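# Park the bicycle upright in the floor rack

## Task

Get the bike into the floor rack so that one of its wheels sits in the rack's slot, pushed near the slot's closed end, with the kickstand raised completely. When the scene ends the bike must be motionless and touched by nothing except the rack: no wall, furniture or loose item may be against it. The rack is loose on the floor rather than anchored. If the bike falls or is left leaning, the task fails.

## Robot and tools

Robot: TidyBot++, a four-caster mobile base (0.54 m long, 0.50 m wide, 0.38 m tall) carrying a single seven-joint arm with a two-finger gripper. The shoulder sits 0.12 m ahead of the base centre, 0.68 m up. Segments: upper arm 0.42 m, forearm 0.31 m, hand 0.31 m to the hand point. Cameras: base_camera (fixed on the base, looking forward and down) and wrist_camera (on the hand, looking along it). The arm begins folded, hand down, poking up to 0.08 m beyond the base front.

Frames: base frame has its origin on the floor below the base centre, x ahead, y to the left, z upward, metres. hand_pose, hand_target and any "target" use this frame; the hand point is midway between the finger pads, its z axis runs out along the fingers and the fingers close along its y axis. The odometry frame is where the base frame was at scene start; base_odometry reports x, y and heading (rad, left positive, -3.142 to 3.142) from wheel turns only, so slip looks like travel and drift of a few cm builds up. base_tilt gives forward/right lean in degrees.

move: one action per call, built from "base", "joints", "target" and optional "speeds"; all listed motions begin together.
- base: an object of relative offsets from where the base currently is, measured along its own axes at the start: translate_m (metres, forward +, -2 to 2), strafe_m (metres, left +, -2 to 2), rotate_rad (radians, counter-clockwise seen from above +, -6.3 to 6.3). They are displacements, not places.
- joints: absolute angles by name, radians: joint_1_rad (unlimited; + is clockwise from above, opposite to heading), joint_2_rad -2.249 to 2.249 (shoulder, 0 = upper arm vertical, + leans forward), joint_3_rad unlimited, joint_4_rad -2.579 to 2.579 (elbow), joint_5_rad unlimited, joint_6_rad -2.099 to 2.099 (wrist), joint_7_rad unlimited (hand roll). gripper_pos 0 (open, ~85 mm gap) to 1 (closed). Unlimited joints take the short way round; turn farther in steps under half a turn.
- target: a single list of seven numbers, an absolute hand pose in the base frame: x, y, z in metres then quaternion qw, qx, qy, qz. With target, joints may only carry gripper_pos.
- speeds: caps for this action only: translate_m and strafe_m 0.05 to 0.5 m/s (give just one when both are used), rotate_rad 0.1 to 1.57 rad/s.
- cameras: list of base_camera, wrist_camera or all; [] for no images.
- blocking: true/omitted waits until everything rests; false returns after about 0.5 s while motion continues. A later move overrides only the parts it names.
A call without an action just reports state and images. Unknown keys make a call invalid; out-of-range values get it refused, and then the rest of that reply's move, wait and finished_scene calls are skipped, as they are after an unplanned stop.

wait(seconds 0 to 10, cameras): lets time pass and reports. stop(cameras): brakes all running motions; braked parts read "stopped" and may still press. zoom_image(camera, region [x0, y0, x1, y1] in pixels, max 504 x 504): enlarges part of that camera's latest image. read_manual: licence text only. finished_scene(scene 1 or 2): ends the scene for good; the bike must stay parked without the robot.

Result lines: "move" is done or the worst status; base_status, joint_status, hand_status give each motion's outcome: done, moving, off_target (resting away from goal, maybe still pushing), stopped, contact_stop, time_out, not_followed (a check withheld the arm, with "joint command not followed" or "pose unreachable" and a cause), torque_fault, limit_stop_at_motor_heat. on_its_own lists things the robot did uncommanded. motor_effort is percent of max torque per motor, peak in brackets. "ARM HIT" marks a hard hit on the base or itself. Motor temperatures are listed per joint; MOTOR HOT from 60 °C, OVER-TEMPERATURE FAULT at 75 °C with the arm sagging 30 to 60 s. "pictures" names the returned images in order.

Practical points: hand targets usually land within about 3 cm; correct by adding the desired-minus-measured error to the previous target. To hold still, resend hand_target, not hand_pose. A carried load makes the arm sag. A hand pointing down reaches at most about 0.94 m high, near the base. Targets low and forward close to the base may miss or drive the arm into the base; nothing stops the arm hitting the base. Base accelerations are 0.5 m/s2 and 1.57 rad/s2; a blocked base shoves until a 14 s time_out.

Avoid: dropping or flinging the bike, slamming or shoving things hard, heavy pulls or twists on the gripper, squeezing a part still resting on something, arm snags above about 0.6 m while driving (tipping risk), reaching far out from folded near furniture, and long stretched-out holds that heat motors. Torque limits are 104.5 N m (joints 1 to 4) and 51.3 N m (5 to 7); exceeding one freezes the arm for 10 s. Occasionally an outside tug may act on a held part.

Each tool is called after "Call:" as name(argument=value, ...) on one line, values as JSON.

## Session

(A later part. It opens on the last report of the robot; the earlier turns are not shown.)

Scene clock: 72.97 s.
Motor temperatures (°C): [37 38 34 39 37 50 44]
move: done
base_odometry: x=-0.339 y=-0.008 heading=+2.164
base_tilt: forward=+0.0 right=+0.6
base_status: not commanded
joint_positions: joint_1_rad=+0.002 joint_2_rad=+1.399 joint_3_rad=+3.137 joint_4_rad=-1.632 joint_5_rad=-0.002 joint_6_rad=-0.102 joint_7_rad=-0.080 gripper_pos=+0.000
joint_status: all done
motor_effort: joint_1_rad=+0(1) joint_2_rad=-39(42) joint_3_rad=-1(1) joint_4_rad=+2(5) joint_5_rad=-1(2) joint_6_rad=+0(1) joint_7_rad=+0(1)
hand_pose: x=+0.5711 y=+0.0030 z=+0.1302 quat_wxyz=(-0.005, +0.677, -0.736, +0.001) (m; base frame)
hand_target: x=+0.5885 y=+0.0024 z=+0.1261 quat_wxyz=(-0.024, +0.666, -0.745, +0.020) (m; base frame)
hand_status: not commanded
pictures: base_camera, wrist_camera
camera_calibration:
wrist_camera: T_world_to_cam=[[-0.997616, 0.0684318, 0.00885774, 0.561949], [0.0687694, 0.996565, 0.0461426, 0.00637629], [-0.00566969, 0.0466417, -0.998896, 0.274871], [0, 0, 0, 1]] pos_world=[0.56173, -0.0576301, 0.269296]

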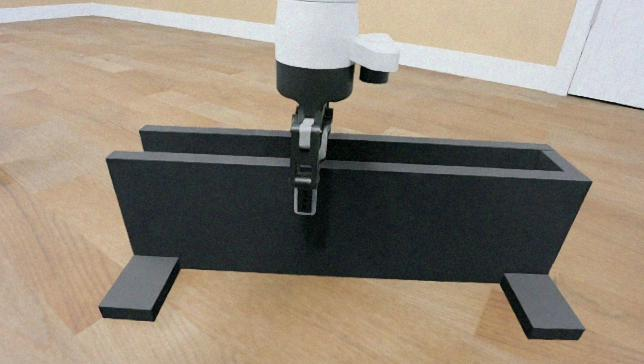

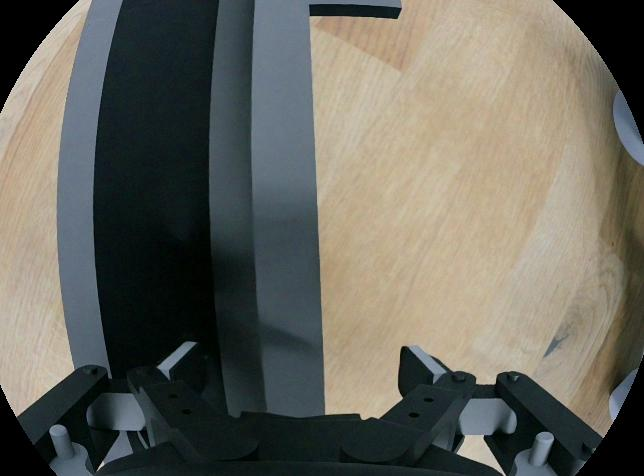

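Call:
move(joints={"gripper_pos": 0.9}, cameras=[])

Call:
move(base={"translate_m": 0.1, "rotate_rad": 0.077}, speeds={"translate_m": 0.15, "rotate_rad": 0.2}, cameras=[])

Call:
move(joints={"gripper_pos": 0.2})

Scene clock: 74.27 s.
Motor temperatures (°C): [37 38 34 39 37 50 44]
move: off_target
base_odometry: x=-0.339 y=-0.008 heading=+2.164
base_tilt: forward=+0.0 right=+0.6
base_status: not commanded
joint_positions: joint_1_rad=+0.002 joint_2_rad=+1.398 joint_3_rad=+3.137 joint_4_rad=-1.632 joint_5_rad=-0.002 joint_6_rad=-0.101 joint_7_rad=-0.080 gripper_pos=+0.799
joint_status: gripper_pos off_target (ended at +0.799, target +0.900)
motor_effort: joint_1_rad=+0(1) joint_2_rad=-37(39) joint_3_rad=-2(3) joint_4_rad=+4(5) joint_5_rad=-5(6) joint_6_rad=+4(5) joint_7_rad=-3(3)
hand_pose: x=+0.5716 y=+0.0030 z=+0.1305 quat_wxyz=(-0.005, +0.677, -0.736, +0.002) (m; base frame)
hand_target: x=+0.5885 y=+0.0024 z=+0.1261 quat_wxyz=(-0.024, +0.666, -0.745, +0.020) (m; base frame)
hand_status: not commanded
pictures: none
No camera images: "cameras" was empty.

Scene clock: 75.53 s.
Motor temperatures (°C): [37 38 34 39 37 50 44]
move: done
base_odometry: x=-0.395 y=+0.075 heading=+2.242
base_tilt: forward=+0.0 right=+0.6
base_status: done
joint_positions: joint_1_rad=+0.015 joint_2_rad=+1.396 joint_3_rad=+3.149 joint_4_rad=-1.658 joint_5_rad=-0.002 joint_6_rad=-0.100 joint_7_rad=-0.096 gripper_pos=+0.801
joint_status: not commanded
motor_effort: joint_1_rad=+0(7) joint_2_rad=-35(39) joint_3_rad=+0(7) joint_4_rad=+7(12) joint_5_rad=-1(5) joint_6_rad=+4(8) joint_7_rad=+2(3)
hand_pose: x=+0.5570 y=-0.0095 z=+0.1305 quat_wxyz=(+0.007, +0.666, -0.746, -0.002) (m; base frame)
hand_target: x=+0.5885 y=+0.0024 z=+0.1261 quat_wxyz=(-0.024, +0.666, -0.745, +0.020) (m; base frame)
hand_status: not commanded
pictures: none
No camera images: "cameras" was empty.

Scene clock: 76.47 s.
Motor temperatures (°C): [37 38 34 39 37 50 44]
move: done
base_odometry: x=-0.395 y=+0.075 heading=+2.242
base_tilt: forward=+0.0 right=+0.6
base_status: not commanded
joint_positions: joint_1_rad=+0.014 joint_2_rad=+1.404 joint_3_rad=+3.149 joint_4_rad=-1.627 joint_5_rad=-0.002 joint_6_rad=-0.086 joint_7_rad=-0.096 gripper_pos=+0.200
joint_status: all done
motor_effort: joint_1_rad=+0(1) joint_2_rad=-39(41) joint_3_rad=-1(2) joint_4_rad=+3(8) joint_5_rad=-2(3) joint_6_rad=+1(5) joint_7_rad=+0(2)
hand_pose: x=+0.5762 y=-0.0097 z=+0.1278 quat_wxyz=(-0.007, +0.666, -0.746, +0.011) (m; base frame)
hand_target: x=+0.5885 y=+0.0024 z=+0.1261 quat_wxyz=(-0.024, +0.666, -0.745, +0.020) (m; base frame)
hand_status: not commanded
pictures: base_camera, wrist_camera
camera_calibration:
wrist_camera: T_world_to_cam=[[-0.995101, 0.0985662, -0.00769337, 0.568864], [0.0982246, 0.994497, 0.0364486, 0.00298594], [0.0112436, 0.0355143, -0.999306, 0.26332], [0, 0, 0, 1]] pos_world=[0.562823, -0.0683919, 0.267405]

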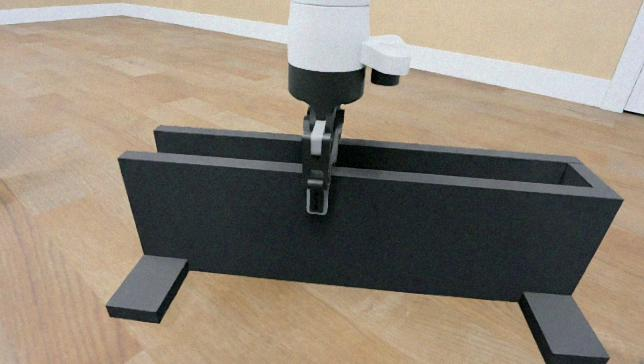

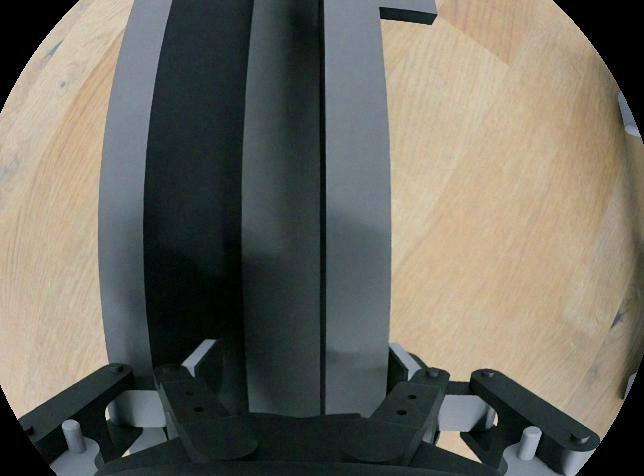

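Call:
move(joints={"joint_2_rad": 1.0, "joint_4_rad": -1.9, "joint_6_rad": -0.22, "gripper_pos": 0.0}, cameras=[])

Call:
move(joints={"joint_1_rad": 0.0, "joint_2_rad": -0.2, "joint_4_rad": -1.7, "joint_6_rad": -0.8, "joint_7_rad": 1.57}, cameras=[])

Call:
move(base={"translate_m": 0.0, "strafe_m": 0.85, "rotate_rad": -0.078})

Scene clock: 78.70 s.
Motor temperatures (°C): [37 38 34 39 37 50 44]
move: done
base_odometry: x=-0.395 y=+0.075 heading=+2.242
base_tilt: forward=+0.0 right=+0.6
base_status: not commanded
joint_positions: joint_1_rad=+0.014 joint_2_rad=+1.024 joint_3_rad=+3.149 joint_4_rad=-1.889 joint_5_rad=-0.002 joint_6_rad=-0.169 joint_7_rad=-0.096 gripper_pos=+0.000
joint_status: all done
motor_effort: joint_1_rad=-1(1) joint_2_rad=-36(43) joint_3_rad=-1(1) joint_4_rad=+4(6) joint_5_rad=-1(2) joint_6_rad=+0(2) joint_7_rad=+1(1)
hand_pose: x=+0.5681 y=-0.0092 z=+0.2835 quat_wxyz=(-0.020, +0.665, -0.747, +0.022) (m; base frame)
hand_target: x=+0.5550 y=+0.0024 z=+0.2927 quat_wxyz=(-0.009, +0.667, -0.745, +0.007) (m; base frame)
hand_status: not commanded
pictures: none
No camera images: "cameras" was empty.

Scene clock: 81.60 s.
Motor temperatures (°C): [37 38 34 39 37 50 44]
move: done
base_odometry: x=-0.395 y=+0.075 heading=+2.242
base_tilt: forward=+0.0 right=+0.6
base_status: not commanded
joint_positions: joint_1_rad=+0.014 joint_2_rad=-0.181 joint_3_rad=+3.149 joint_4_rad=-1.707 joint_5_rad=-0.002 joint_6_rad=-0.743 joint_7_rad=+1.521 gripper_pos=+0.000
joint_status: all done
motor_effort: joint_1_rad=+0(1) joint_2_rad=-13(39) joint_3_rad=+1(1) joint_4_rad=+21(21) joint_5_rad=-1(2) joint_6_rad=+7(7) joint_7_rad=+1(2)
hand_pose: x=+0.5956 y=-0.0087 z=+0.9098 quat_wxyz=(-0.007, +0.906, -0.033, +0.423) (m; base frame)
hand_target: x=+0.5811 y=+0.0026 z=+0.9090 quat_wxyz=(-0.001, +0.913, +0.000, +0.408) (m; base frame)
hand_status: not commanded
pictures: none
No camera images: "cameras" was empty.

Scene clock: 84.30 s.
Motor temperatures (°C): [37 38 34 39 37 50 44]
move: done
base_odometry: x=-1.061 y=-0.453 heading=+2.163
base_tilt: forward=+0.0 right=+0.6
base_status: done
joint_positions: joint_1_rad=+0.009 joint_2_rad=-0.182 joint_3_rad=+3.147 joint_4_rad=-1.707 joint_5_rad=-0.002 joint_6_rad=-0.744 joint_7_rad=+1.524 gripper_pos=+0.000
joint_status: not commanded
motor_effort: joint_1_rad=+0(3) joint_2_rad=-13(15) joint_3_rad=+0(3) joint_4_rad=+21(22) joint_5_rad=-1(3) joint_6_rad=+7(7) joint_7_rad=+0(1)
hand_pose: x=+0.5955 y=-0.0049 z=+0.9098 quat_wxyz=(-0.008, +0.906, -0.028, +0.422) (m; base frame)
hand_target: x=+0.5811 y=+0.0026 z=+0.9090 quat_wxyz=(-0.001, +0.913, +0.000, +0.408) (m; base frame)
hand_status: not commanded
pictures: base_camera, wrist_camera
camera_calibration:
wrist_camera: T_world_to_cam=[[-0.0475637, -0.998736, -0.0162579, 0.0317478], [-0.673241, 0.0440776, -0.738108, 1.12725], [0.737892, -0.0241617, -0.674486, 0.315827], [0, 0, 0, 1]] pos_world=[0.527374, -0.0103479, 1.04557]

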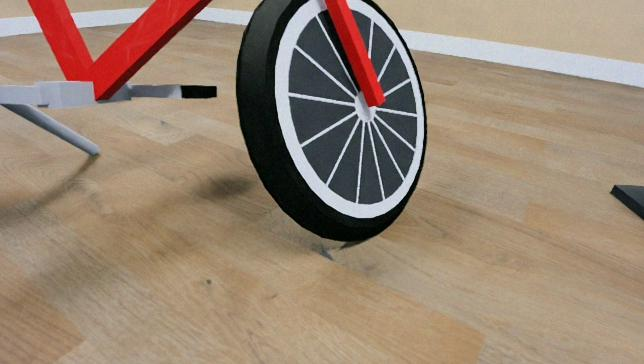

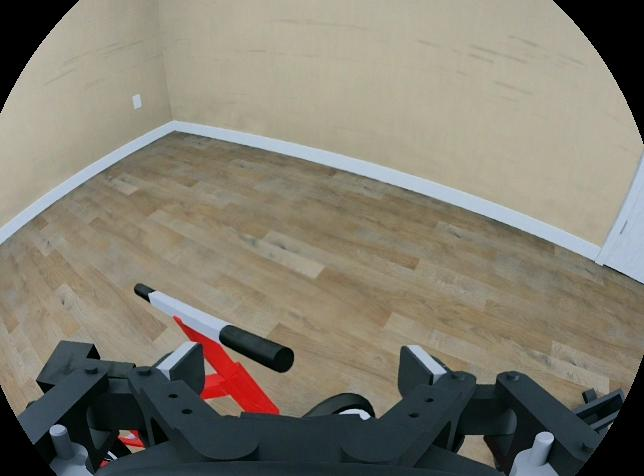

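Call:
move(base={"translate_m": 0.08, "strafe_m": 0.15}, speeds={"translate_m": 0.2}, joints={"joint_1_rad": 0.115, "joint_2_rad": 0.68, "joint_4_rad": -0.59, "joint_6_rad": -1.9, "joint_7_rad": -0.6})

Scene clock: 88.70 s.
Motor temperatures (°C): [37 38 34 39 37 50 44]
move: done
base_odometry: x=-1.230 y=-0.471 heading=+2.163
base_tilt: forward=+0.0 right=+0.6
base_status: done
joint_positions: joint_1_rad=+0.099 joint_2_rad=+0.667 joint_3_rad=+3.147 joint_4_rad=-0.600 joint_5_rad=-0.002 joint_6_rad=-1.848 joint_7_rad=-0.551 gripper_pos=+0.000
joint_status: all done
motor_effort: joint_1_rad=+0(2) joint_2_rad=-39(41) joint_3_rad=+0(2) joint_4_rad=+16(22) joint_5_rad=-1(2) joint_6_rad=+0(8) joint_7_rad=+1(2)
hand_pose: x=+0.6849 y=-0.0560 z=+0.7953 quat_wxyz=(-0.011, +0.443, -0.897, +0.008) (m; base frame)
hand_target: x=+0.6716 y=-0.0612 z=+0.7910 quat_wxyz=(+0.011, +0.416, -0.909, -0.009) (m; base frame)
hand_status: not commanded
pictures: base_camera, wrist_camera
camera_calibration:
wrist_camera: T_world_to_cam=[[-0.803156, 0.595736, -0.00624161, 0.581987], [0.5946, 0.802192, 0.0542062, -0.350803], [0.0372996, 0.0398248, -0.99851, 0.912517], [0, 0, 0, 1]] pos_world=[0.641977, -0.10164, 0.933806]

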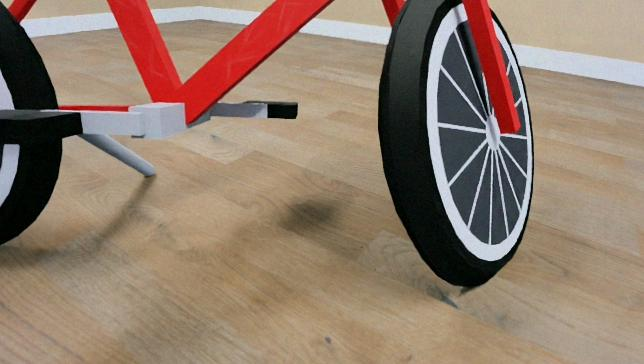

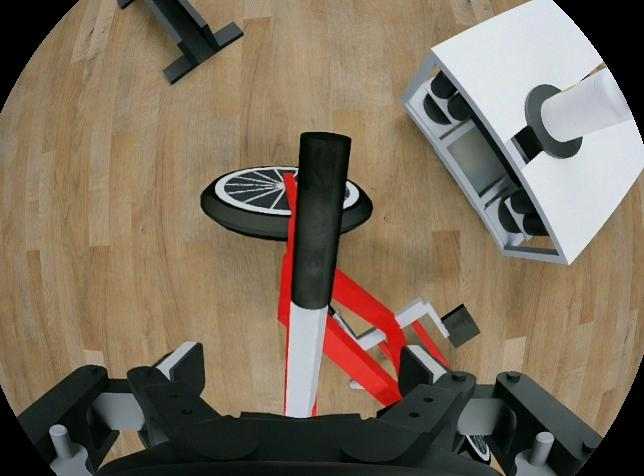

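Call:
move(joints={"joint_2_rad": 0.63, "joint_4_rad": -0.98, "joint_6_rad": -1.50, "joint_7_rad": -0.58})

Scene clock: 91.17 s.
Motor temperatures (°C): [37 38 34 39 37 50 44]
move: done
base_odometry: x=-1.230 y=-0.471 heading=+2.163
base_tilt: forward=+0.0 right=+0.6
base_status: not commanded
joint_positions: joint_1_rad=+0.099 joint_2_rad=+0.662 joint_3_rad=+3.147 joint_4_rad=-0.966 joint_5_rad=-0.002 joint_6_rad=-1.554 joint_7_rad=-0.553 gripper_pos=+0.000
joint_status: all done
motor_effort: joint_1_rad=+0(0) joint_2_rad=-39(42) joint_3_rad=+0(1) joint_4_rad=+16(18) joint_5_rad=-1(2) joint_6_rad=+0(1) joint_7_rad=+1(1)
hand_pose: x=+0.6760 y=-0.0554 z=+0.6846 quat_wxyz=(+0.018, +0.441, -0.897, -0.010) (m; base frame)
hand_target: x=+0.6874 y=-0.0629 z=+0.6983 quat_wxyz=(-0.014, +0.425, -0.905, +0.007) (m; base frame)
hand_status: not commanded
pictures: base_camera, wrist_camera
camera_calibration:
wrist_camera: T_world_to_cam=[[-0.799819, 0.597977, 0.0520858, 0.531723], [0.599491, 0.800143, 0.0195438, -0.319668], [-0.0299893, 0.0468564, -0.998451, 0.848169], [0, 0, 0, 1]] pos_world=[0.642357, -0.10192, 0.825408]

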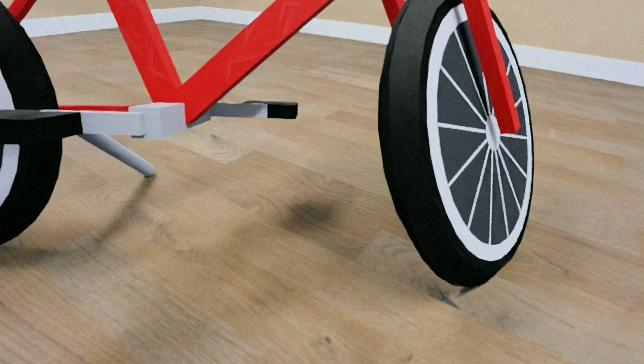

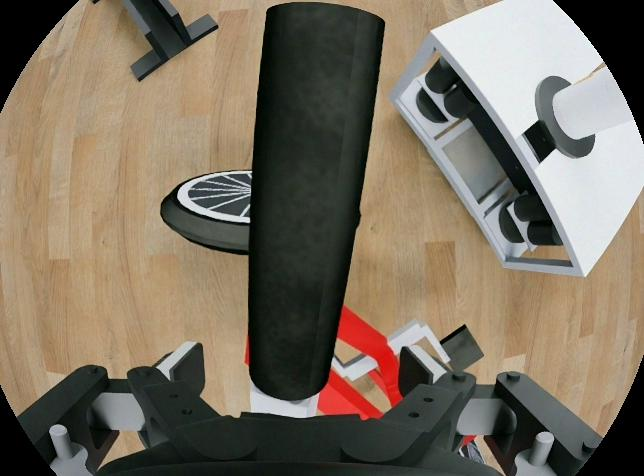

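Call:
move(joints={"gripper_pos": 0.88})

Scene clock: 92.27 s.
Motor temperatures (°C): [37 38 34 39 37 50 44]
move: off_target
base_odometry: x=-1.230 y=-0.471 heading=+2.163
base_tilt: forward=+0.0 right=+0.6
base_status: not commanded
joint_positions: joint_1_rad=+0.103 joint_2_rad=+0.661 joint_3_rad=+3.146 joint_4_rad=-0.967 joint_5_rad=-0.002 joint_6_rad=-1.542 joint_7_rad=-0.559 gripper_pos=+0.778
joint_status: gripper_pos off_target (ended at +0.778, target +0.880)
motor_effort: joint_1_rad=+0(2) joint_2_rad=-40(41) joint_3_rad=+0(2) joint_4_rad=+16(17) joint_5_rad=+1(3) joint_6_rad=+0(2) joint_7_rad=+2(3)
hand_pose: x=+0.6793 y=-0.0576 z=+0.6849 quat_wxyz=(+0.012, +0.438, -0.899, -0.007) (m; base frame)
hand_target: x=+0.6874 y=-0.0629 z=+0.6983 quat_wxyz=(-0.014, +0.425, -0.905, +0.007) (m; base frame)
hand_status: not commanded
pictures: base_camera, wrist_camera
camera_calibration:
wrist_camera: T_world_to_cam=[[-0.795217, 0.60488, 0.0418308, 0.539926], [0.606079, 0.794965, 0.0264351, -0.329461], [-0.017264, 0.0463744, -0.998775, 0.840171], [0, 0, 0, 1]] pos_world=[0.643543, -0.103642, 0.825266]

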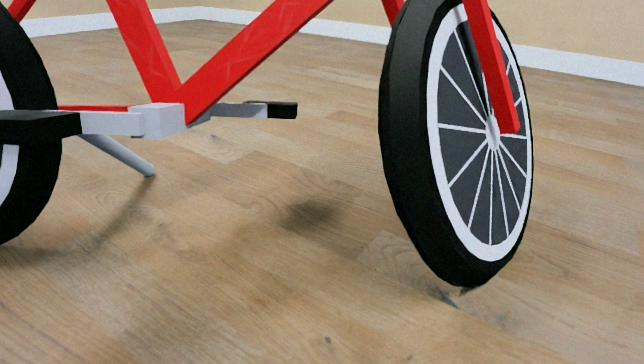

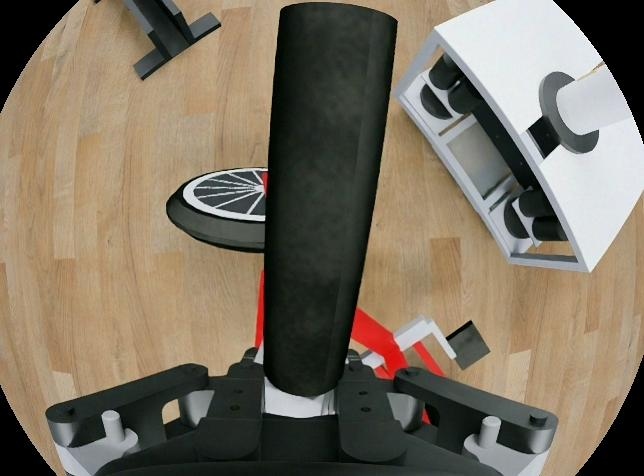

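Call:
move(joints={"joint_1_rad": 0.115, "joint_2_rad": 0.57, "joint_4_rad": -1.115, "joint_6_rad": -1.43, "joint_7_rad": -0.76})

Call:
move(joints={"joint_1_rad": 0.10, "joint_2_rad": 0.48, "joint_4_rad": -1.27, "joint_6_rad": -1.36, "joint_7_rad": -0.93})

Scene clock: 94.00 s.
Motor temperatures (°C): [37 39 34 39 37 50 44]
move: done
base_odometry: x=-1.230 y=-0.471 heading=+2.163
base_tilt: forward=+0.0 right=+0.6
base_status: not commanded
joint_positions: joint_1_rad=+0.098 joint_2_rad=+0.600 joint_3_rad=+3.134 joint_4_rad=-1.081 joint_5_rad=-0.002 joint_6_rad=-1.455 joint_7_rad=-0.714 gripper_pos=+0.783
joint_status: all done
motor_effort: joint_1_rad=+6(6) joint_2_rad=-37(40) joint_3_rad=+4(4) joint_4_rad=+13(16) joint_5_rad=+5(5) joint_6_rad=-4(5) joint_7_rad=+1(3)
hand_pose: x=+0.6688 y=-0.0485 z=+0.6832 quat_wxyz=(-0.004, +0.373, -0.928, -0.002) (m; base frame)
hand_target: x=+0.6633 y=-0.0601 z=+0.6890 quat_wxyz=(-0.013, +0.341, -0.940, +0.005) (m; base frame)
hand_status: not commanded
pictures: base_camera, wrist_camera
camera_calibration:
wrist_camera: T_world_to_cam=[[-0.703134, 0.710848, 0.0172702, 0.486492], [0.710668, 0.701737, 0.05016, -0.420896], [0.023537, 0.0475426, -0.998592, 0.810538], [0, 0, 0, 1]] pos_world=[0.622108, -0.0889989, 0.822106]

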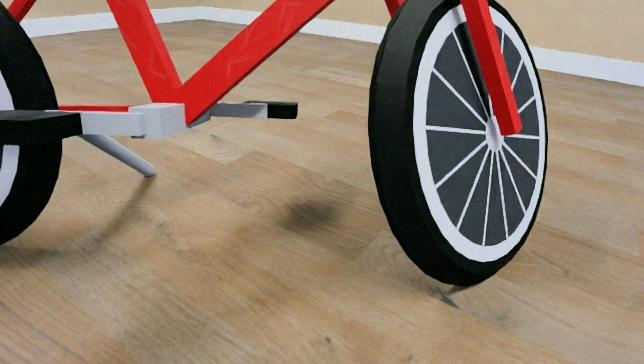

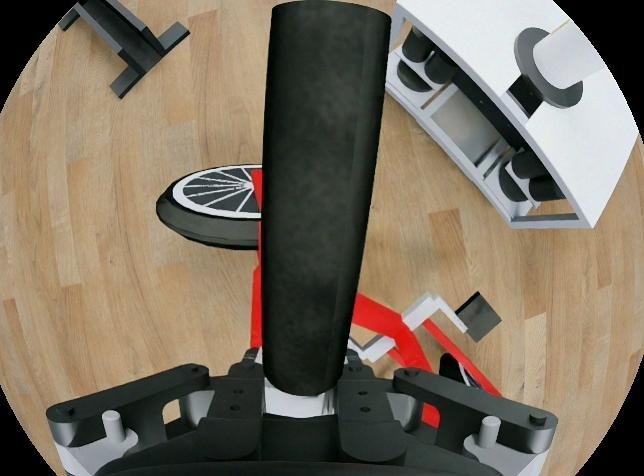

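Scene clock: 95.40 s.
Motor temperatures (°C): [37 39 34 39 37 50 44]
move: done
base_odometry: x=-1.230 y=-0.471 heading=+2.163
base_tilt: forward=+0.0 right=+0.6
base_status: not commanded
joint_positions: joint_1_rad=+0.088 joint_2_rad=+0.508 joint_3_rad=+3.133 joint_4_rad=-1.237 joint_5_rad=-0.002 joint_6_rad=-1.387 joint_7_rad=-0.885 gripper_pos=+0.792
joint_status: all done
motor_effort: joint_1_rad=+4(6) joint_2_rad=-35(39) joint_3_rad=+4(5) joint_4_rad=+13(13) joint_5_rad=+5(7) joint_6_rad=-4(6) joint_7_rad=+1(2)
hand_pose: x=+0.6346 y=-0.0396 z=+0.6836 quat_wxyz=(-0.006, +0.298, -0.955, -0.001) (m; base frame)
hand_target: x=+0.6301 y=-0.0485 z=+0.6879 quat_wxyz=(-0.015, +0.268, -0.963, +0.004) (m; base frame)
hand_status: not commanded
pictures: base_camera, wrist_camera
camera_calibration:
wrist_camera: T_world_to_cam=[[-0.581253, 0.813555, 0.0164921, 0.383342], [0.813048, 0.579827, 0.0524756, -0.474198], [0.0331292, 0.0439105, -0.998486, 0.80504], [0, 0, 0, 1]] pos_world=[0.581694, -0.0722669, 0.822383]

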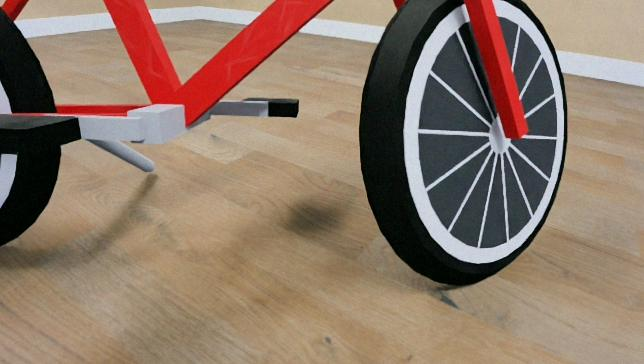

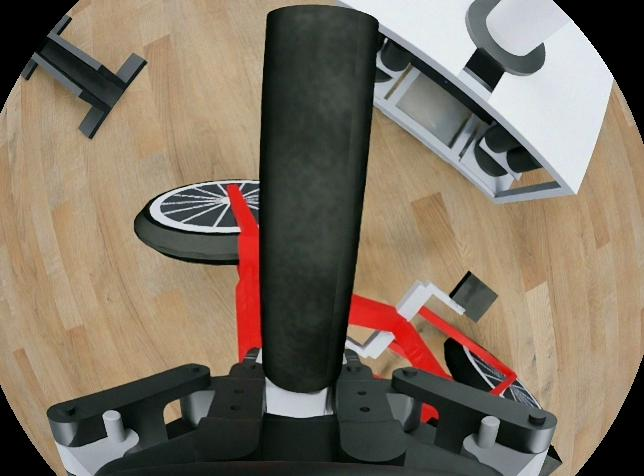

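Call:
move(joints={"joint_1_rad": 0.09, "joint_2_rad": 0.42, "joint_4_rad": -1.36, "joint_6_rad": -1.32, "joint_7_rad": -1.10})

Call:
move(joints={"joint_1_rad": 0.055, "joint_2_rad": 0.37, "joint_4_rad": -1.43, "joint_6_rad": -1.30, "joint_7_rad": -1.27})

Scene clock: 97.10 s.
Motor temperatures (°C): [37 39 34 39 37 50 44]
move: done
base_odometry: x=-1.230 y=-0.471 heading=+2.163
base_tilt: forward=+0.0 right=+0.6
base_status: not commanded
joint_positions: joint_1_rad=+0.081 joint_2_rad=+0.455 joint_3_rad=+3.132 joint_4_rad=-1.331 joint_5_rad=-0.002 joint_6_rad=-1.343 joint_7_rad=-1.052 gripper_pos=+0.801
joint_status: all done
motor_effort: joint_1_rad=+3(5) joint_2_rad=-34(36) joint_3_rad=+3(5) joint_4_rad=+13(14) joint_5_rad=+5(7) joint_6_rad=-5(5) joint_7_rad=+0(1)
hand_pose: x=+0.6138 y=-0.0340 z=+0.6815 quat_wxyz=(-0.007, +0.221, -0.975, -0.001) (m; base frame)
hand_target: x=+0.6092 y=-0.0415 z=+0.6897 quat_wxyz=(-0.020, +0.190, -0.982, +0.004) (m; base frame)
hand_status: not commanded
pictures: base_camera, wrist_camera
camera_calibration:
wrist_camera: T_world_to_cam=[[-0.444911, 0.89542, 0.0166767, 0.285663], [0.89458, 0.443462, 0.0553998, -0.517147], [0.0422106, 0.0395666, -0.998325, 0.797523], [0, 0, 0, 1]] pos_world=[0.55606, -0.0580091, 0.820073]

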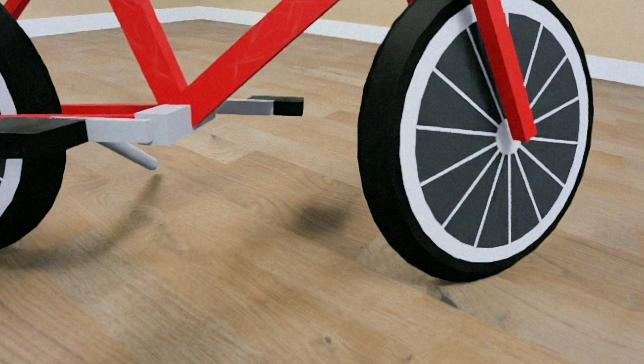

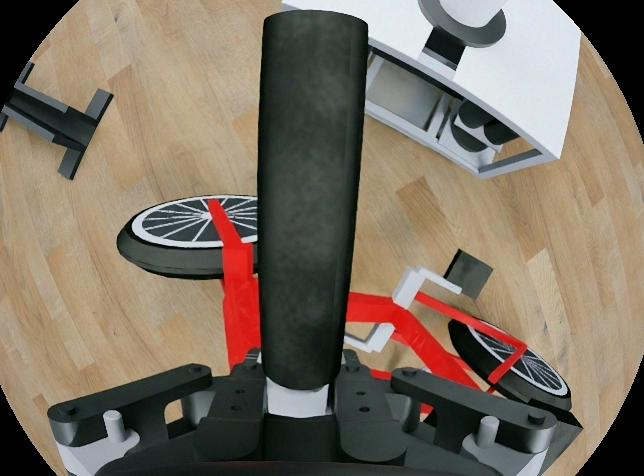

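Scene clock: 98.20 s.
Motor temperatures (°C): [37 39 34 39 37 50 44]
move: off_target
base_odometry: x=-1.230 y=-0.471 heading=+2.163
base_tilt: forward=+0.0 right=+0.6
base_status: not commanded
joint_positions: joint_1_rad=+0.056 joint_2_rad=+0.414 joint_3_rad=+3.132 joint_4_rad=-1.404 joint_5_rad=-0.002 joint_6_rad=-1.312 joint_7_rad=-1.218 gripper_pos=+0.805
joint_status: joint_2_rad off_target (ended at +0.414, target +0.370); the others done
motor_effort: joint_1_rad=+2(4) joint_2_rad=-34(36) joint_3_rad=+2(4) joint_4_rad=+13(15) joint_5_rad=+4(6) joint_6_rad=-6(7) joint_7_rad=+0(1)
hand_pose: x=+0.5960 y=-0.0208 z=+0.6789 quat_wxyz=(-0.006, +0.152, -0.988, -0.002) (m; base frame)
hand_target: x=+0.5896 y=-0.0232 z=+0.6917 quat_wxyz=(-0.021, +0.123, -0.992, +0.002) (m; base frame)
hand_status: not commanded
pictures: base_camera, wrist_camera
camera_calibration:
wrist_camera: T_world_to_cam=[[-0.31443, 0.949087, 0.0191782, 0.187651], [0.948204, 0.313047, 0.0539444, -0.540634], [0.0451943, 0.0351465, -0.99836, 0.793296], [0, 0, 0, 1]] pos_world=[0.535782, -0.0367348, 0.81756]

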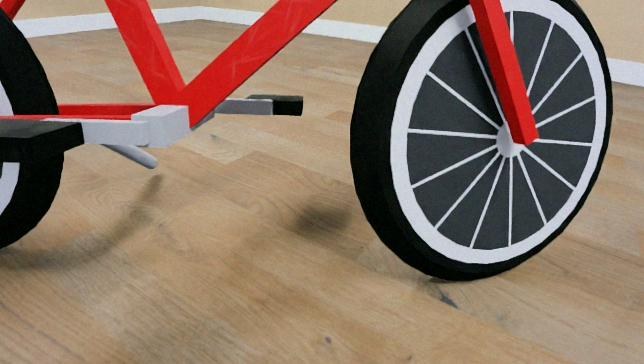

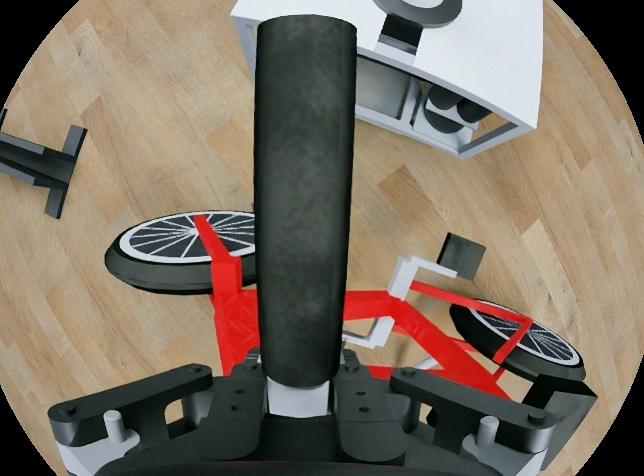

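Call:
move(joints={"joint_1_rad": 0.03, "joint_2_rad": 0.31, "joint_4_rad": -1.50, "joint_6_rad": -1.28, "joint_7_rad": -1.44})

Call:
move(joints={"joint_1_rad": 0.01, "joint_2_rad": 0.26, "joint_4_rad": -1.55, "joint_6_rad": -1.27, "joint_7_rad": -1.60})

Scene clock: 99.40 s.
Motor temperatures (°C): [37 39 34 39 37 50 44]
move: off_target
base_odometry: x=-1.230 y=-0.471 heading=+2.163
base_tilt: forward=+0.0 right=+0.6
base_status: not commanded
joint_positions: joint_1_rad=+0.032 joint_2_rad=+0.367 joint_3_rad=+3.132 joint_4_rad=-1.485 joint_5_rad=-0.002 joint_6_rad=-1.284 joint_7_rad=-1.378 gripper_pos=+0.808
joint_status: joint_2_rad off_target (ended at +0.367, target +0.310); the others done
motor_effort: joint_1_rad=+2(3) joint_2_rad=-35(37) joint_3_rad=+2(3) joint_4_rad=+15(17) joint_5_rad=-1(5) joint_6_rad=-7(9) joint_7_rad=-2(2)
hand_pose: x=+0.5738 y=-0.0084 z=+0.6761 quat_wxyz=(-0.003, +0.085, -0.996, -0.002) (m; base frame)
hand_target: x=+0.5687 y=-0.0108 z=+0.6972 quat_wxyz=(-0.026, +0.051, -0.998, +0.001) (m; base frame)
hand_status: not commanded
pictures: base_camera, wrist_camera
camera_calibration:
wrist_camera: T_world_to_cam=[[-0.183558, 0.982767, 0.0218224, 0.0924013], [0.982041, 0.182347, 0.0484319, -0.540048], [0.043618, 0.0303205, -0.998588, 0.792126], [0, 0, 0, 1]] pos_world=[0.512759, -0.0163507, 0.815147]

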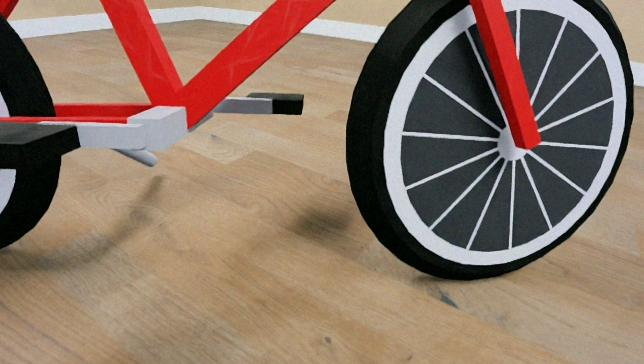

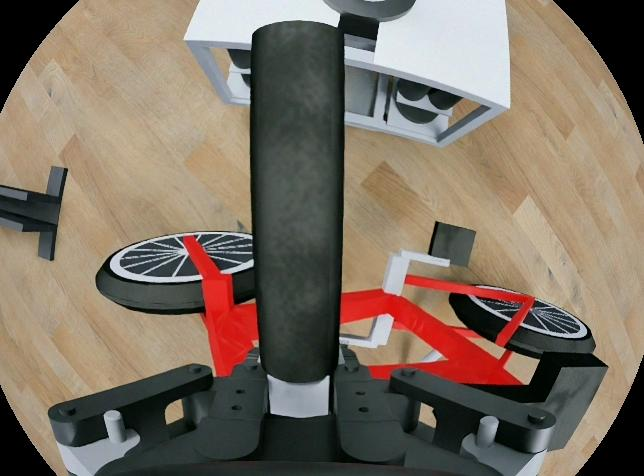

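Scene clock: 100.43 s.
Motor temperatures (°C): [37 39 34 39 37 50 44]
move: off_target
base_odometry: x=-1.230 y=-0.471 heading=+2.163
base_tilt: forward=+0.0 right=+0.6
base_status: not commanded
joint_positions: joint_1_rad=+0.008 joint_2_rad=+0.333 joint_3_rad=+3.132 joint_4_rad=-1.549 joint_5_rad=-0.002 joint_6_rad=-1.272 joint_7_rad=-1.537 gripper_pos=+0.808
joint_status: joint_2_rad off_target (ended at +0.333, target +0.260); the others done
motor_effort: joint_1_rad=+2(3) joint_2_rad=-37(39) joint_3_rad=+1(3) joint_4_rad=+17(19) joint_5_rad=-2(3) joint_6_rad=-6(9) joint_7_rad=-2(3)
hand_pose: x=+0.5517 y=+0.0025 z=+0.6719 quat_wxyz=(+0.006, +0.017, -1.000, -0.003) (m; base frame)
hand_target: x=+0.5517 y=-0.0017 z=+0.7032 quat_wxyz=(-0.031, -0.019, -0.999, -0.002) (m; base frame)
hand_status: not commanded
pictures: base_camera, wrist_camera
camera_calibration:
wrist_camera: T_world_to_cam=[[-0.0488736, 0.998528, 0.0235026, 0.00224885], [0.998419, 0.0481867, 0.028956, -0.515748], [0.0277809, 0.0248806, -0.999304, 0.79783], [0, 0, 0, 1]] pos_world=[0.492878, 0.00275611, 0.812156]

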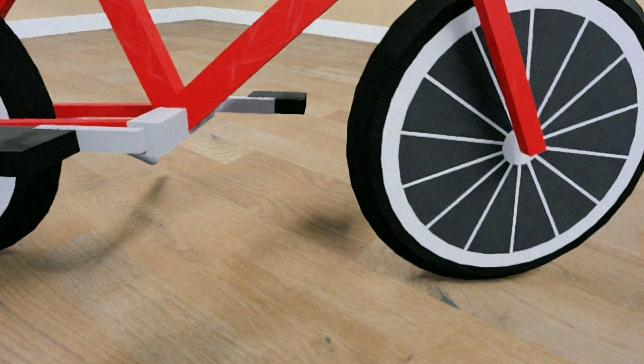

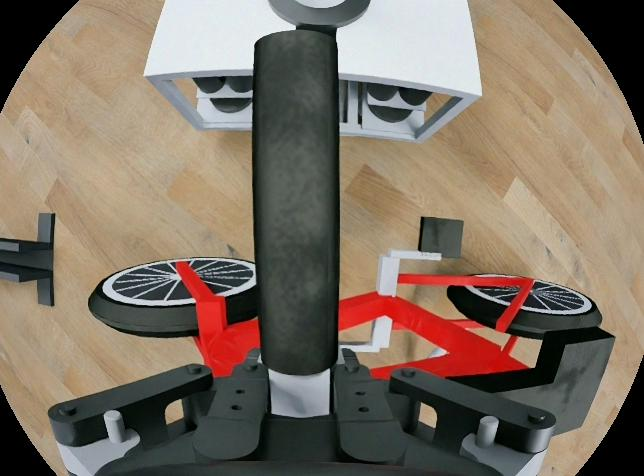

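Call:
move(joints={"joint_1_rad": 0.01, "joint_2_rad": 0.17, "joint_4_rad": -1.66, "joint_6_rad": -1.25, "joint_7_rad": -1.60})

Scene clock: 102.00 s.
Motor temperatures (°C): [37 39 34 39 37 50 44]
move: off_target
base_odometry: x=-1.230 y=-0.471 heading=+2.163
base_tilt: forward=+0.0 right=+0.6
base_status: not commanded
joint_positions: joint_1_rad=+0.008 joint_2_rad=+0.250 joint_3_rad=+3.132 joint_4_rad=-1.673 joint_5_rad=-0.002 joint_6_rad=-1.254 joint_7_rad=-1.537 gripper_pos=+0.808
joint_status: joint_2_rad off_target (ended at +0.250, target +0.170); the others done
motor_effort: joint_1_rad=+2(2) joint_2_rad=-34(39) joint_3_rad=+1(2) joint_4_rad=+19(21) joint_5_rad=-1(3) joint_6_rad=-6(9) joint_7_rad=-2(2)
hand_pose: x=+0.5070 y=+0.0025 z=+0.6698 quat_wxyz=(+0.018, +0.017, -1.000, -0.003) (m; base frame)
hand_target: x=+0.5132 y=-0.0013 z=+0.7052 quat_wxyz=(-0.031, -0.019, -0.999, -0.002) (m; base frame)
hand_status: not commanded
pictures: base_camera, wrist_camera
camera_calibration:
wrist_camera: T_world_to_cam=[[-0.0485658, 0.998535, 0.0238615, -0.000320908], [0.99881, 0.0484434, 0.00568067, -0.455687], [0.00451641, 0.024109, -0.999699, 0.808973], [0, 0, 0, 1]] pos_world=[0.451475, 0.00289195, 0.811326]

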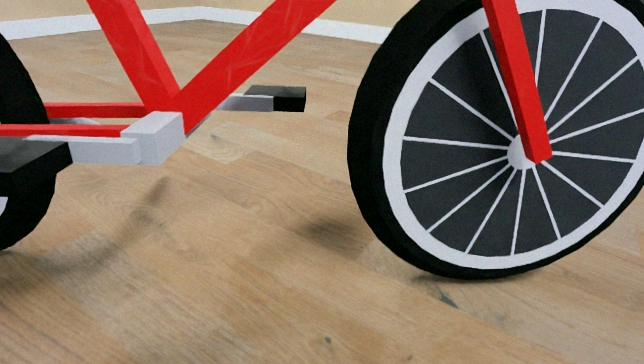

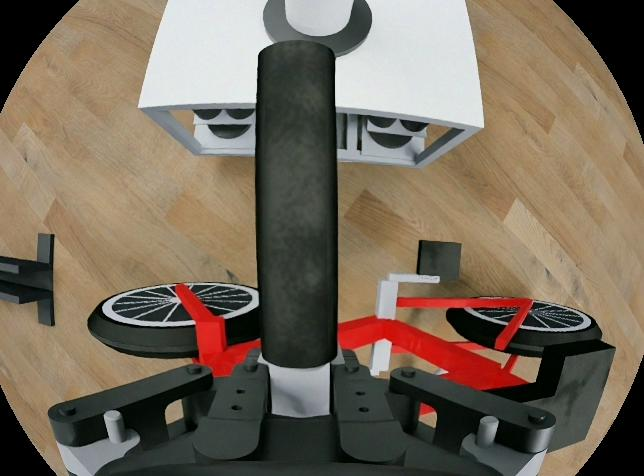

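Call:
zoom_image(camera="wrist_camera", region=[0, 200, 220, 380])

Scaled by 2.291.

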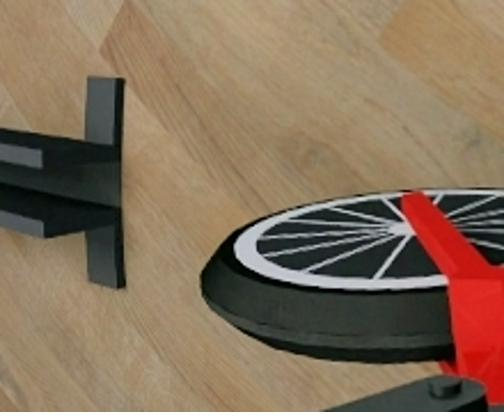

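Call:
zoom_image(camera="wrist_camera", region=[340, 220, 644, 420])

Scaled by 1.658.

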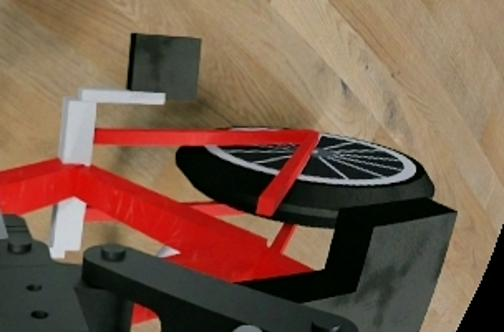

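Call:
move(joints={"joint_7_rad": -1.68})

Call:
move(base={"strafe_m": -0.15}, speeds={"strafe_m": 0.08})

Scene clock: 103.83 s.
Motor temperatures (°C): [37 39 34 39 37 50 44]
move: done
base_odometry: x=-1.230 y=-0.471 heading=+2.163
base_tilt: forward=+0.0 right=+0.6
base_status: not commanded
joint_positions: joint_1_rad=+0.003 joint_2_rad=+0.250 joint_3_rad=+3.133 joint_4_rad=-1.684 joint_5_rad=-0.002 joint_6_rad=-1.251 joint_7_rad=-1.617 gripper_pos=+0.808
joint_status: all done
motor_effort: joint_1_rad=+2(5) joint_2_rad=-37(42) joint_3_rad=+1(4) joint_4_rad=+21(24) joint_5_rad=-2(5) joint_6_rad=-7(8) joint_7_rad=-2(5)
hand_pose: x=+0.5032 y=+0.0040 z=+0.6670 quat_wxyz=(+0.022, -0.021, -1.000, -0.002) (m; base frame)
hand_target: x=+0.5132 y=-0.0013 z=+0.7052 quat_wxyz=(-0.031, -0.059, -0.998, -0.003) (m; base frame)
hand_status: not commanded
pictures: base_camera, wrist_camera
camera_calibration:
wrist_camera: T_world_to_cam=[[0.0278293, 0.999402, 0.0205013, -0.038164], [0.999611, -0.0277902, -0.00218944, -0.446851], [-0.0016184, 0.0205543, -0.999787, 0.809302], [0, 0, 0, 1]] pos_world=[0.449049, 0.00908856, 0.808934]

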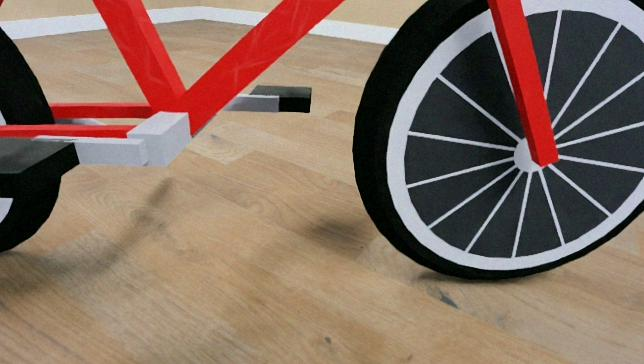

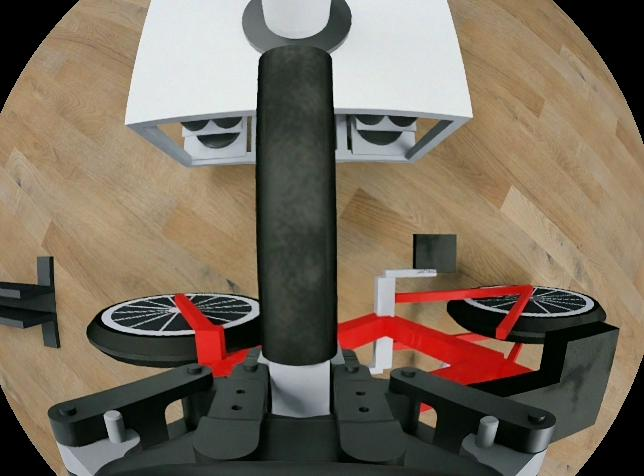

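Scene clock: 106.23 s.
Motor temperatures (°C): [37 39 34 39 37 50 44]
move: done
base_odometry: x=-1.106 y=-0.387 heading=+2.164
base_tilt: forward=+0.0 right=+0.6
base_status: done
joint_positions: joint_1_rad=+0.003 joint_2_rad=+0.248 joint_3_rad=+3.134 joint_4_rad=-1.686 joint_5_rad=-0.002 joint_6_rad=-1.251 joint_7_rad=-1.619 gripper_pos=+0.808
joint_status: not commanded
motor_effort: joint_1_rad=+1(5) joint_2_rad=-37(41) joint_3_rad=+1(5) joint_4_rad=+21(23) joint_5_rad=-2(6) joint_6_rad=-7(7) joint_7_rad=-2(3)
hand_pose: x=+0.5026 y=+0.0037 z=+0.6672 quat_wxyz=(+0.022, -0.022, -1.000, -0.001) (m; base frame)
hand_target: x=+0.5132 y=-0.0013 z=+0.7052 quat_wxyz=(-0.031, -0.059, -0.998, -0.003) (m; base frame)
hand_status: not commanded
pictures: base_camera, wrist_camera
camera_calibration:
wrist_camera: T_world_to_cam=[[0.0300788, 0.999342, 0.0202452, -0.0388006], [0.999547, -0.030046, -0.00192391, -0.4464], [-0.00131436, 0.0202939, -0.999793, 0.809413], [0, 0, 0, 1]] pos_world=[0.448429, 0.00893639, 0.809172]

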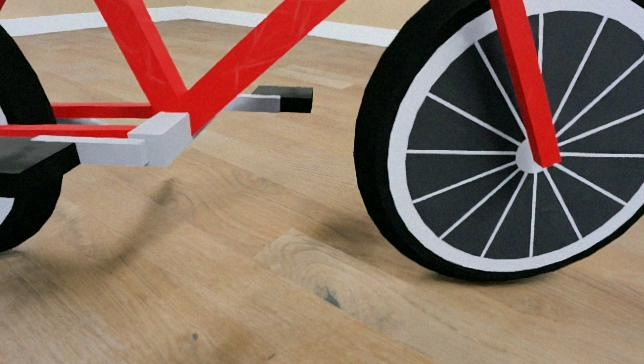

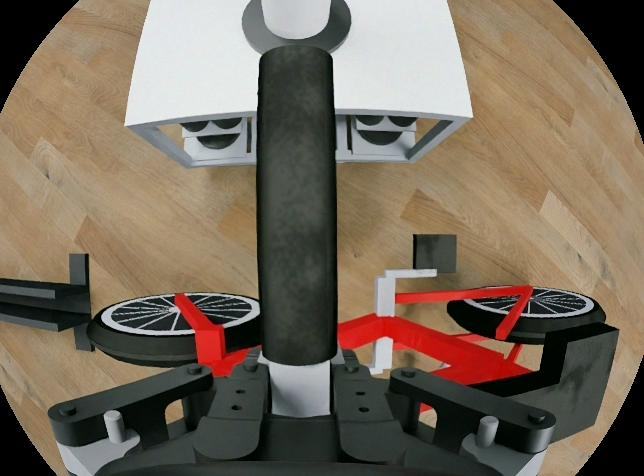

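Call:
zoom_image(camera="wrist_camera", region=[0, 230, 220, 390])

Scaled by 2.291.

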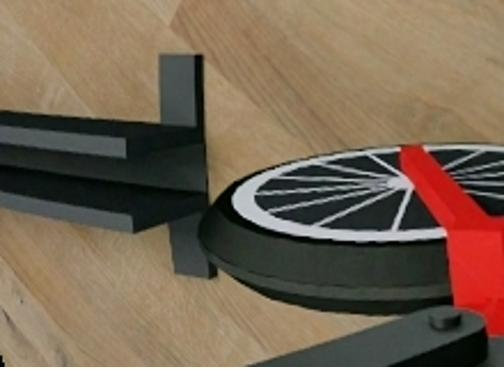

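Call:
move(joints={"joint_7_rad": -1.76})

Call:
move(base={"strafe_m": -0.09}, speeds={"strafe_m": 0.08})

Call:
zoom_image(camera="wrist_camera", region=[0, 230, 220, 390])

Scene clock: 107.30 s.
Motor temperatures (°C): [37 39 34 39 37 50 44]
move: done
base_odometry: x=-1.106 y=-0.387 heading=+2.164
base_tilt: forward=+0.0 right=+0.6
base_status: not commanded
joint_positions: joint_1_rad=+0.001 joint_2_rad=+0.251 joint_3_rad=+3.134 joint_4_rad=-1.690 joint_5_rad=-0.002 joint_6_rad=-1.249 joint_7_rad=-1.696 gripper_pos=+0.808
joint_status: all done
motor_effort: joint_1_rad=+1(5) joint_2_rad=-40(44) joint_3_rad=+1(4) joint_4_rad=+22(25) joint_5_rad=-3(5) joint_6_rad=-7(9) joint_7_rad=-3(5)
hand_pose: x=+0.5012 y=+0.0045 z=+0.6646 quat_wxyz=(+0.025, -0.060, -0.998, +0.000) (m; base frame)
hand_target: x=+0.5132 y=-0.0013 z=+0.7052 quat_wxyz=(-0.031, -0.099, -0.995, -0.004) (m; base frame)
hand_status: not commanded
pictures: base_camera, wrist_camera
camera_calibration:
wrist_camera: T_world_to_cam=[[0.105111, 0.994328, 0.0162172, -0.0743441], [0.99444, -0.104991, -0.00812585, -0.437934], [-0.00637712, 0.0169811, -0.999835, 0.809347], [0, 0, 0, 1]] pos_world=[0.448475, 0.0141999, 0.806861]

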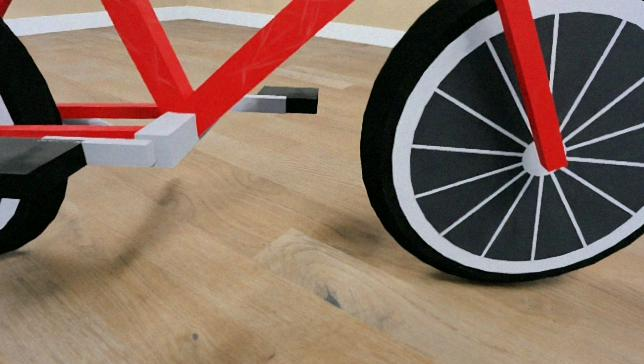

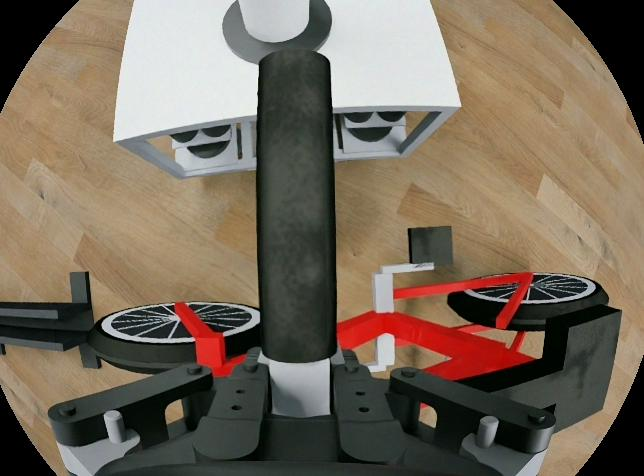

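Scene clock: 108.93 s.
Motor temperatures (°C): [37 39 34 39 37 50 44]
move: done
base_odometry: x=-1.031 y=-0.337 heading=+2.164
base_tilt: forward=+0.0 right=+0.6
base_status: done
joint_positions: joint_1_rad=+0.003 joint_2_rad=+0.251 joint_3_rad=+3.133 joint_4_rad=-1.690 joint_5_rad=-0.002 joint_6_rad=-1.249 joint_7_rad=-1.698 gripper_pos=+0.808
joint_status: not commanded
motor_effort: joint_1_rad=+0(6) joint_2_rad=-38(42) joint_3_rad=+1(5) joint_4_rad=+21(23) joint_5_rad=-3(6) joint_6_rad=-7(8) joint_7_rad=-2(3)
hand_pose: x=+0.5012 y=+0.0038 z=+0.6648 quat_wxyz=(+0.024, -0.062, -0.998, +0.000) (m; base frame)
hand_target: x=+0.5132 y=-0.0013 z=+0.7052 quat_wxyz=(-0.031, -0.099, -0.995, -0.004) (m; base frame)
hand_status: not commanded
pictures: base_camera, wrist_camera
camera_calibration:
wrist_camera: T_world_to_cam=[[0.108622, 0.99395, 0.0162753, -0.0755383], [0.994067, -0.108514, -0.00742595, -0.438252], [-0.00561493, 0.0169854, -0.99984, 0.809218], [0, 0, 0, 1]] pos_world=[0.448401, 0.0137801, 0.807063]

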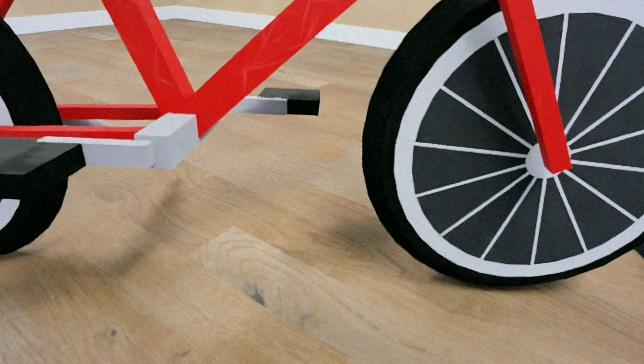

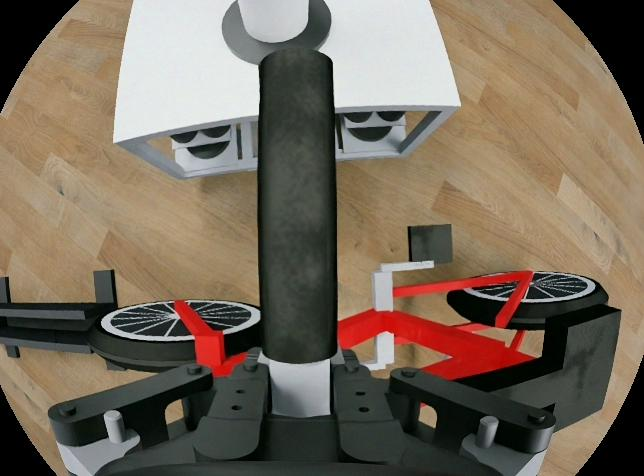

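Scaled by 2.291.

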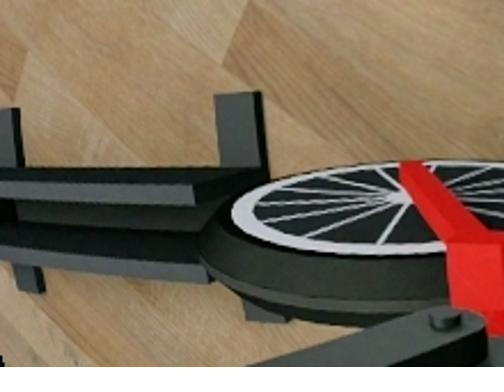

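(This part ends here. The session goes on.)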